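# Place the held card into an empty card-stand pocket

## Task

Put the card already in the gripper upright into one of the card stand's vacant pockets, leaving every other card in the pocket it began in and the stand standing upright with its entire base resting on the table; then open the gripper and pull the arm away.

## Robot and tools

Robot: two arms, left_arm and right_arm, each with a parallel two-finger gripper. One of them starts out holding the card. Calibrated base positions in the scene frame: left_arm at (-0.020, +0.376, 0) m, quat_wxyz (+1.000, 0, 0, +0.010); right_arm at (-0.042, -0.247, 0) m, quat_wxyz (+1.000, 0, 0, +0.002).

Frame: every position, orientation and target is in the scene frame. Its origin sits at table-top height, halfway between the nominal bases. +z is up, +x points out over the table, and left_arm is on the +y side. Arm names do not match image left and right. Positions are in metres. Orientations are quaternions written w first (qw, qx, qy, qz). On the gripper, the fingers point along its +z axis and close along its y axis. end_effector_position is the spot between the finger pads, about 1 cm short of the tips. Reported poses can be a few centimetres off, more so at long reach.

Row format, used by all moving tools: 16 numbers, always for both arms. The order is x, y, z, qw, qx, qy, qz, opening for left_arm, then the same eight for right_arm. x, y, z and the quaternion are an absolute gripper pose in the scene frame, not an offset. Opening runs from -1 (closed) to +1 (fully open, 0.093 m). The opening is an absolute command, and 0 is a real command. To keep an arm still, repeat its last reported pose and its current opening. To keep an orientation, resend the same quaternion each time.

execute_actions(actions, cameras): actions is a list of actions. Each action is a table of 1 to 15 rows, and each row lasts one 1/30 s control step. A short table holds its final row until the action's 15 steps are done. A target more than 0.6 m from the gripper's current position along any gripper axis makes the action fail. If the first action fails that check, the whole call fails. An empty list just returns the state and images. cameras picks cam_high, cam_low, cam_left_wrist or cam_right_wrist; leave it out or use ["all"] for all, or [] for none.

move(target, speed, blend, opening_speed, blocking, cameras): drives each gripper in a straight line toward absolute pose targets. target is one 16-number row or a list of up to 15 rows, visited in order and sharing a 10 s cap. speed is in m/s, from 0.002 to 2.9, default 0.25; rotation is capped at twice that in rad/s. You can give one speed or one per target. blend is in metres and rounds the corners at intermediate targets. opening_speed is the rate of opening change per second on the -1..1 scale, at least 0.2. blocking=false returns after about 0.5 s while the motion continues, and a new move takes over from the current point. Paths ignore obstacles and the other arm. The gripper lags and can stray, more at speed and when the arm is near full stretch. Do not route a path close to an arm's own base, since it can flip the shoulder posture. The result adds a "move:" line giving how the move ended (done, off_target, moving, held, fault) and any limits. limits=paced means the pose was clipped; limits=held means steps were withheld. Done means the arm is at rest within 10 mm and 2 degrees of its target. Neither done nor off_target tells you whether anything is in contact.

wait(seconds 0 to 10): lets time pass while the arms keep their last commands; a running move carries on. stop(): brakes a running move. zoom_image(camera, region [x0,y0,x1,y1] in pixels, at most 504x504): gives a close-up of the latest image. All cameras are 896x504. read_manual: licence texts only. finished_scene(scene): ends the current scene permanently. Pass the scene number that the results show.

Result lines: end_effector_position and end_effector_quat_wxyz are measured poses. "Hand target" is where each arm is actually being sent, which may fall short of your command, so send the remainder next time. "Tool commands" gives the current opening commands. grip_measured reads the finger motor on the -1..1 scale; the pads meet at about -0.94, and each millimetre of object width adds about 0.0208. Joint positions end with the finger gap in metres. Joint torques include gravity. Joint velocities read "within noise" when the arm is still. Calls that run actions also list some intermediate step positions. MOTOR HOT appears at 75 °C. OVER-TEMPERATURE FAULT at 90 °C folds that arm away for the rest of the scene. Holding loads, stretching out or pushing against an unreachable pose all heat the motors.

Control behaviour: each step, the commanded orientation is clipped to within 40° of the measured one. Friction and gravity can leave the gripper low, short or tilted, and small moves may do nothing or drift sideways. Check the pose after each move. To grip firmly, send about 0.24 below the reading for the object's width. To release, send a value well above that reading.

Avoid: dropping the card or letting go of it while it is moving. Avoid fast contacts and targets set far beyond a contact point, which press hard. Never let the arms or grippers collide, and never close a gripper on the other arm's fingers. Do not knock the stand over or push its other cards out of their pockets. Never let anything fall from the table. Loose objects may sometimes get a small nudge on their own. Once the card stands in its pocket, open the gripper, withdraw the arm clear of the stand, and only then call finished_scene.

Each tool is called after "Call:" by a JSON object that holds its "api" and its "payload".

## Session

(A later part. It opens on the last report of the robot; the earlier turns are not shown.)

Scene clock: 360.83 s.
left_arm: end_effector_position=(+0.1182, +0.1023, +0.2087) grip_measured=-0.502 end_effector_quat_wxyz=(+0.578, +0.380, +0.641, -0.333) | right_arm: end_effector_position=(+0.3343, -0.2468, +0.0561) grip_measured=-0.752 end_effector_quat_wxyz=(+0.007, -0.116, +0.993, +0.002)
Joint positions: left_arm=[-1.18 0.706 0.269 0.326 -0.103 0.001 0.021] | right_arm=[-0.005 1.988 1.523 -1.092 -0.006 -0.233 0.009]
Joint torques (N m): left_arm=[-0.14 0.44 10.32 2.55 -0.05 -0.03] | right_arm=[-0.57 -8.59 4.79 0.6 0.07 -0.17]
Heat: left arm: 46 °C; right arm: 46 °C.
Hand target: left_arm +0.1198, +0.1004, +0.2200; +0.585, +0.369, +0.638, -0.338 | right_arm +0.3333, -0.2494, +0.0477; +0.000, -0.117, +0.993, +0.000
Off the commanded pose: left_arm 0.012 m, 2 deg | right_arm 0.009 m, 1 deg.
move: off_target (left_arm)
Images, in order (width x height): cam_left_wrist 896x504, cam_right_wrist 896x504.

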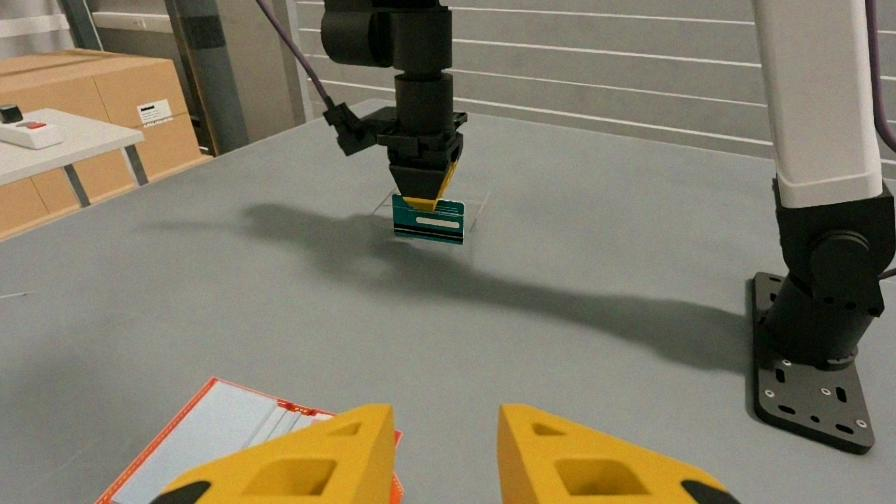

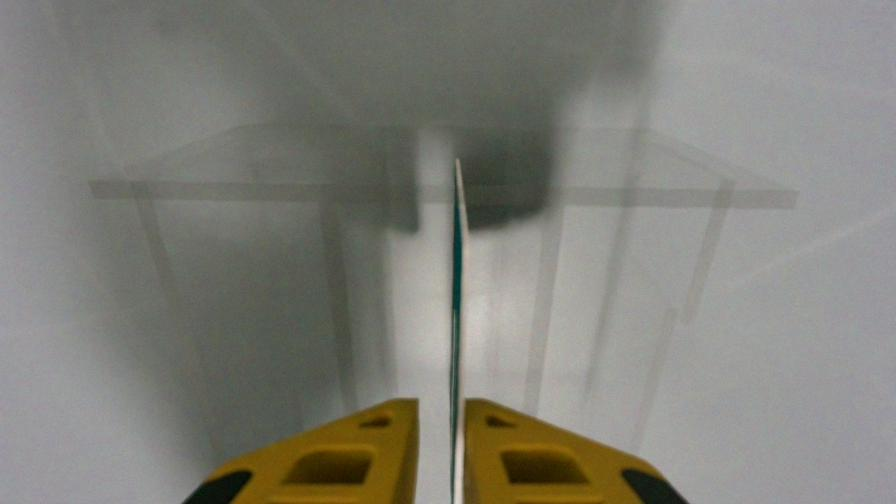

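Call:
{"api": "move", "payload": {"target": [[0.12, 0.10, 0.22, 0.585, 0.369, 0.638, -0.338, -0.5, 0.3335, -0.2495, 0.075, 0.0, -0.1167, 0.9932, 0.0, -0.75],[0.12, 0.10, 0.22, 0.585, 0.369, 0.638, -0.338, -0.5, 0.3335, -0.2495, 0.125, 0.0, -0.1167, 0.9932, 0.0, -0.75]], "speed": [0.03, 0.08], "cameras": ["cam_right_wrist","cam_left_wrist"]}}

Call:
{"api": "zoom_image", "payload": {"camera": "cam_left_wrist", "region": [350, 140, 510, 280]}}

Call:
{"api": "zoom_image", "payload": {"camera": "cam_right_wrist", "region": [250, 50, 700, 450]}}

Scene clock: 371.13 s.
left_arm: end_effector_position=(+0.1182, +0.1023, +0.2087) grip_measured=-0.502 end_effector_quat_wxyz=(+0.578, +0.380, +0.641, -0.333) | right_arm: end_effector_position=(+0.3301, -0.2469, +0.1127) grip_measured=-0.752 end_effector_quat_wxyz=(-0.015, -0.116, +0.993, +0.005)
Joint positions: left_arm=[-1.18 0.706 0.269 0.326 -0.103 0.001 0.021] | right_arm=[-0.005 1.988 1.749 -1.361 -0.006 -0.233 0.009]
Joint torques (N m): left_arm=[-0.13 0.44 10.3 2.55 -0.05 -0.03] | right_arm=[-0.57 -11.62 7.64 0.2 0.07 -0.17]
Heat: left arm: 46 °C; right arm: 47 °C.
Hand target: left_arm +0.1198, +0.1004, +0.2200; +0.585, +0.369, +0.638, -0.338 | right_arm +0.3333, -0.2494, +0.1250; +0.000, -0.117, +0.993, +0.000
Off the commanded pose: left_arm 0.012 m, 2 deg | right_arm 0.013 m, 2 deg.
move: off_target (left_arm, right_arm)
Images, in order (width x height): cam_left_wrist 896x504, cam_right_wrist 896x504.

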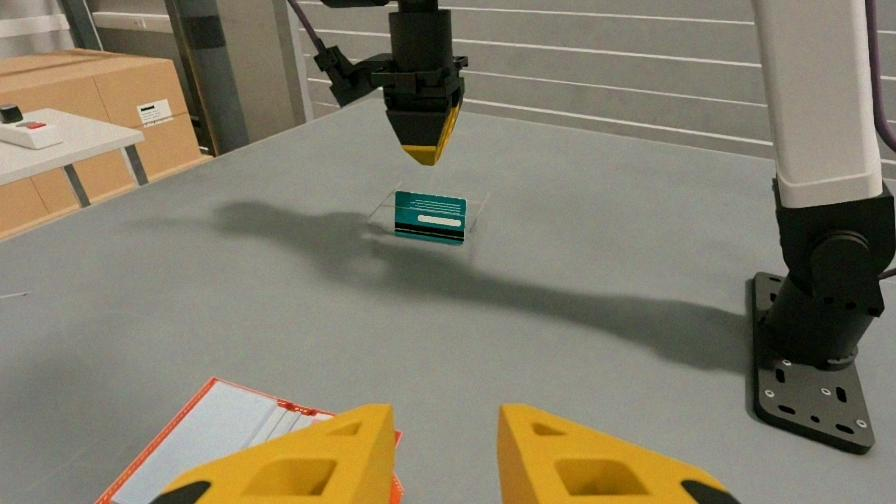

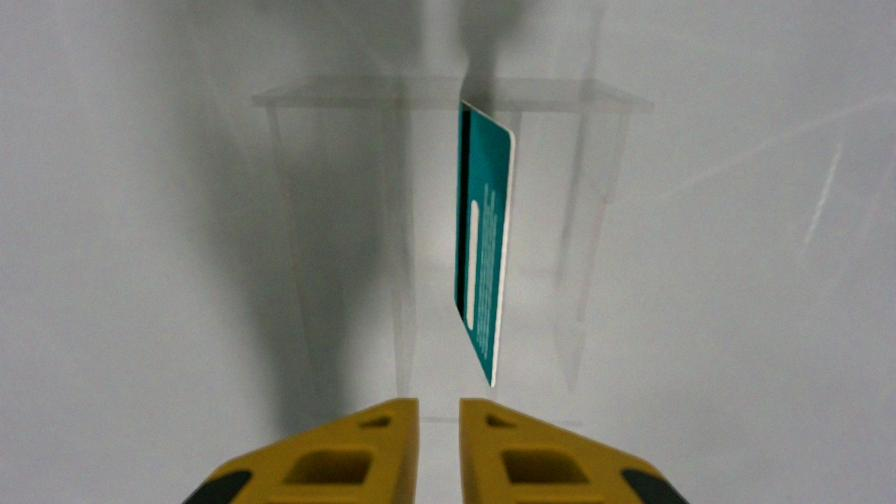

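Scaled by 3.150 from the camera's 896x504 image, which has a finer 1280x720 frame.

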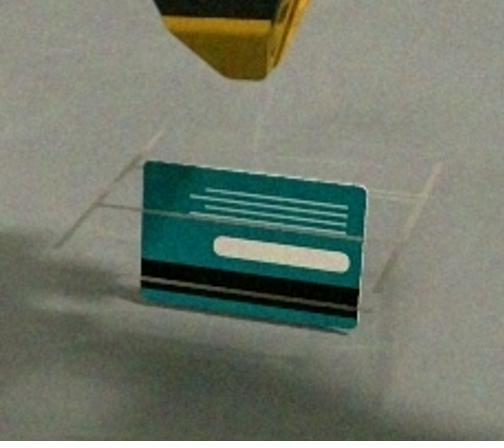

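Scaled by 1.120 from the camera's 896x504 image, which has a finer 1280x720 frame.

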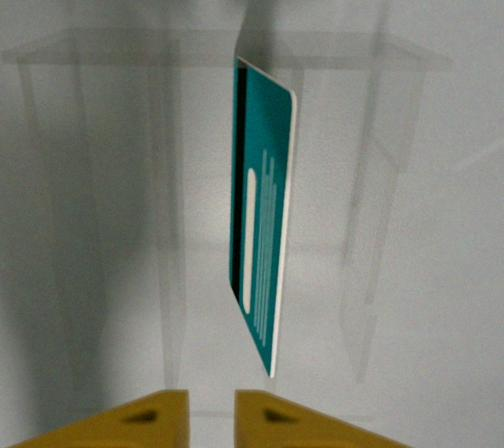

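Call:
{"api": "move", "payload": {"target": [0.12, 0.11, 0.22, 0.585, 0.369, 0.638, -0.338, -0.5, 0.25, -0.22, 0.25, 0.25, -0.1, 0.96, 0.0, -0.75], "cameras": ["cam_high","cam_left_wrist"]}}

Call:
{"api": "zoom_image", "payload": {"camera": "cam_left_wrist", "region": [350, 140, 510, 280]}}

Call:
{"api": "zoom_image", "payload": {"camera": "cam_high", "region": [500, 240, 640, 350]}}

Scene clock: 376.93 s.
left_arm: end_effector_position=(+0.1198, +0.1096, +0.2163) grip_measured=-0.502 end_effector_quat_wxyz=(+0.587, +0.371, +0.637, -0.334) | right_arm: end_effector_position=(+0.2484, -0.2206, +0.2523) grip_measured=-0.752 end_effector_quat_wxyz=(+0.248, -0.103, +0.963, +0.001)
Joint positions: left_arm=[-1.162 0.654 0.269 0.296 -0.096 0.001 0.021] | right_arm=[0.081 1.275 1.437 -1.232 -0.012 -0.125 0.009]
Joint torques (N m): left_arm=[0.77 -0.35 9.28 2.32 0.2 0] | right_arm=[0.28 -3.77 4.9 1.77 0.07 -0.03]
Heat: left arm: 46 °C; right arm: 48 °C.
Hand target: left_arm +0.1200, +0.1100, +0.2200; +0.585, +0.369, +0.638, -0.338 | right_arm +0.2500, -0.2200, +0.2500; +0.251, -0.100, +0.963, +0.000
Off the commanded pose: left_arm 0.004 m, 1 deg | right_arm 0.003 m, 0 deg.
move: done
Images, in order (width x height): cam_high 896x504, cam_left_wrist 896x504.

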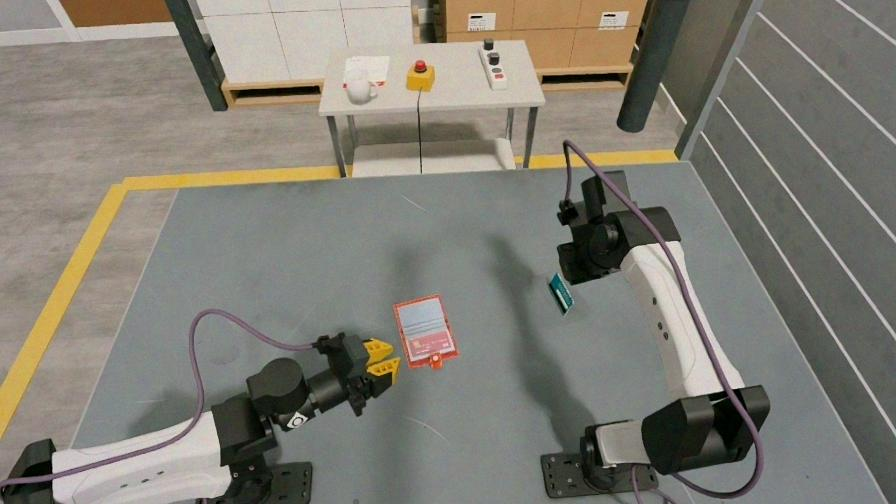

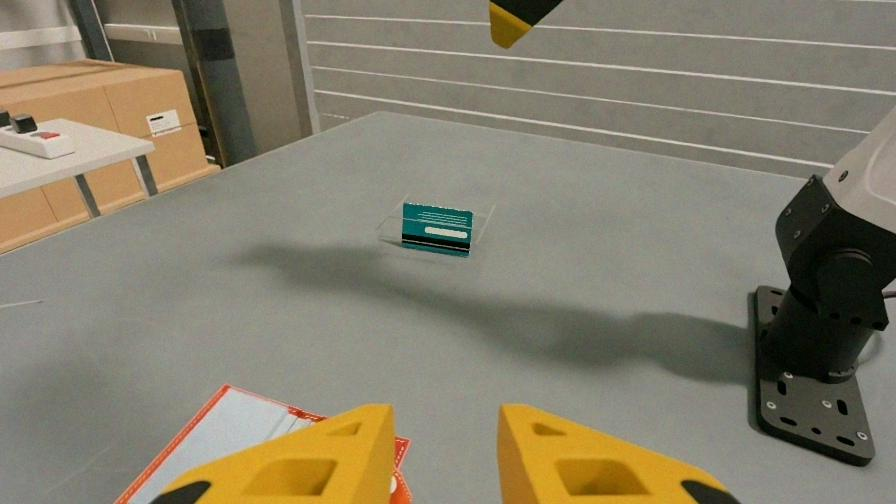

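Scaled by 3.150 from the camera's 896x504 image, which has a finer 1280x720 frame.

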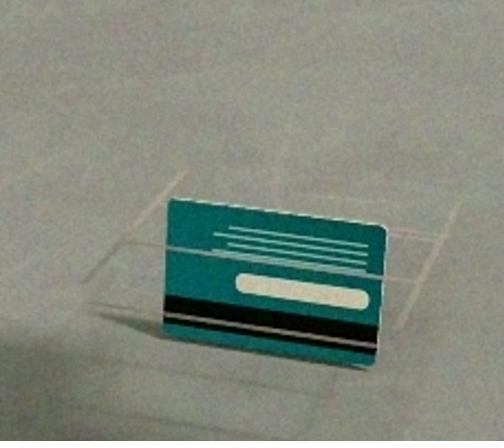

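Scaled by 3.600 from the camera's 896x504 image, which has a finer 1280x720 frame.

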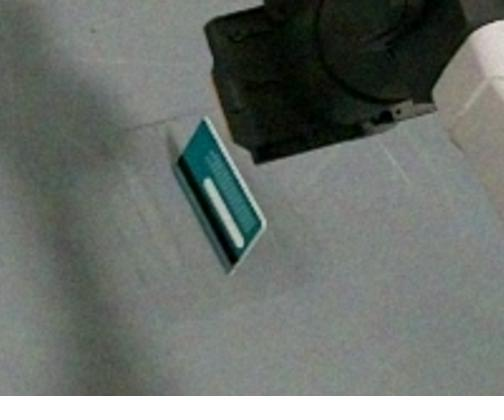

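Call:
{"api": "finished_scene", "payload": {"scene": 2}}

The scene is finished: the task was done.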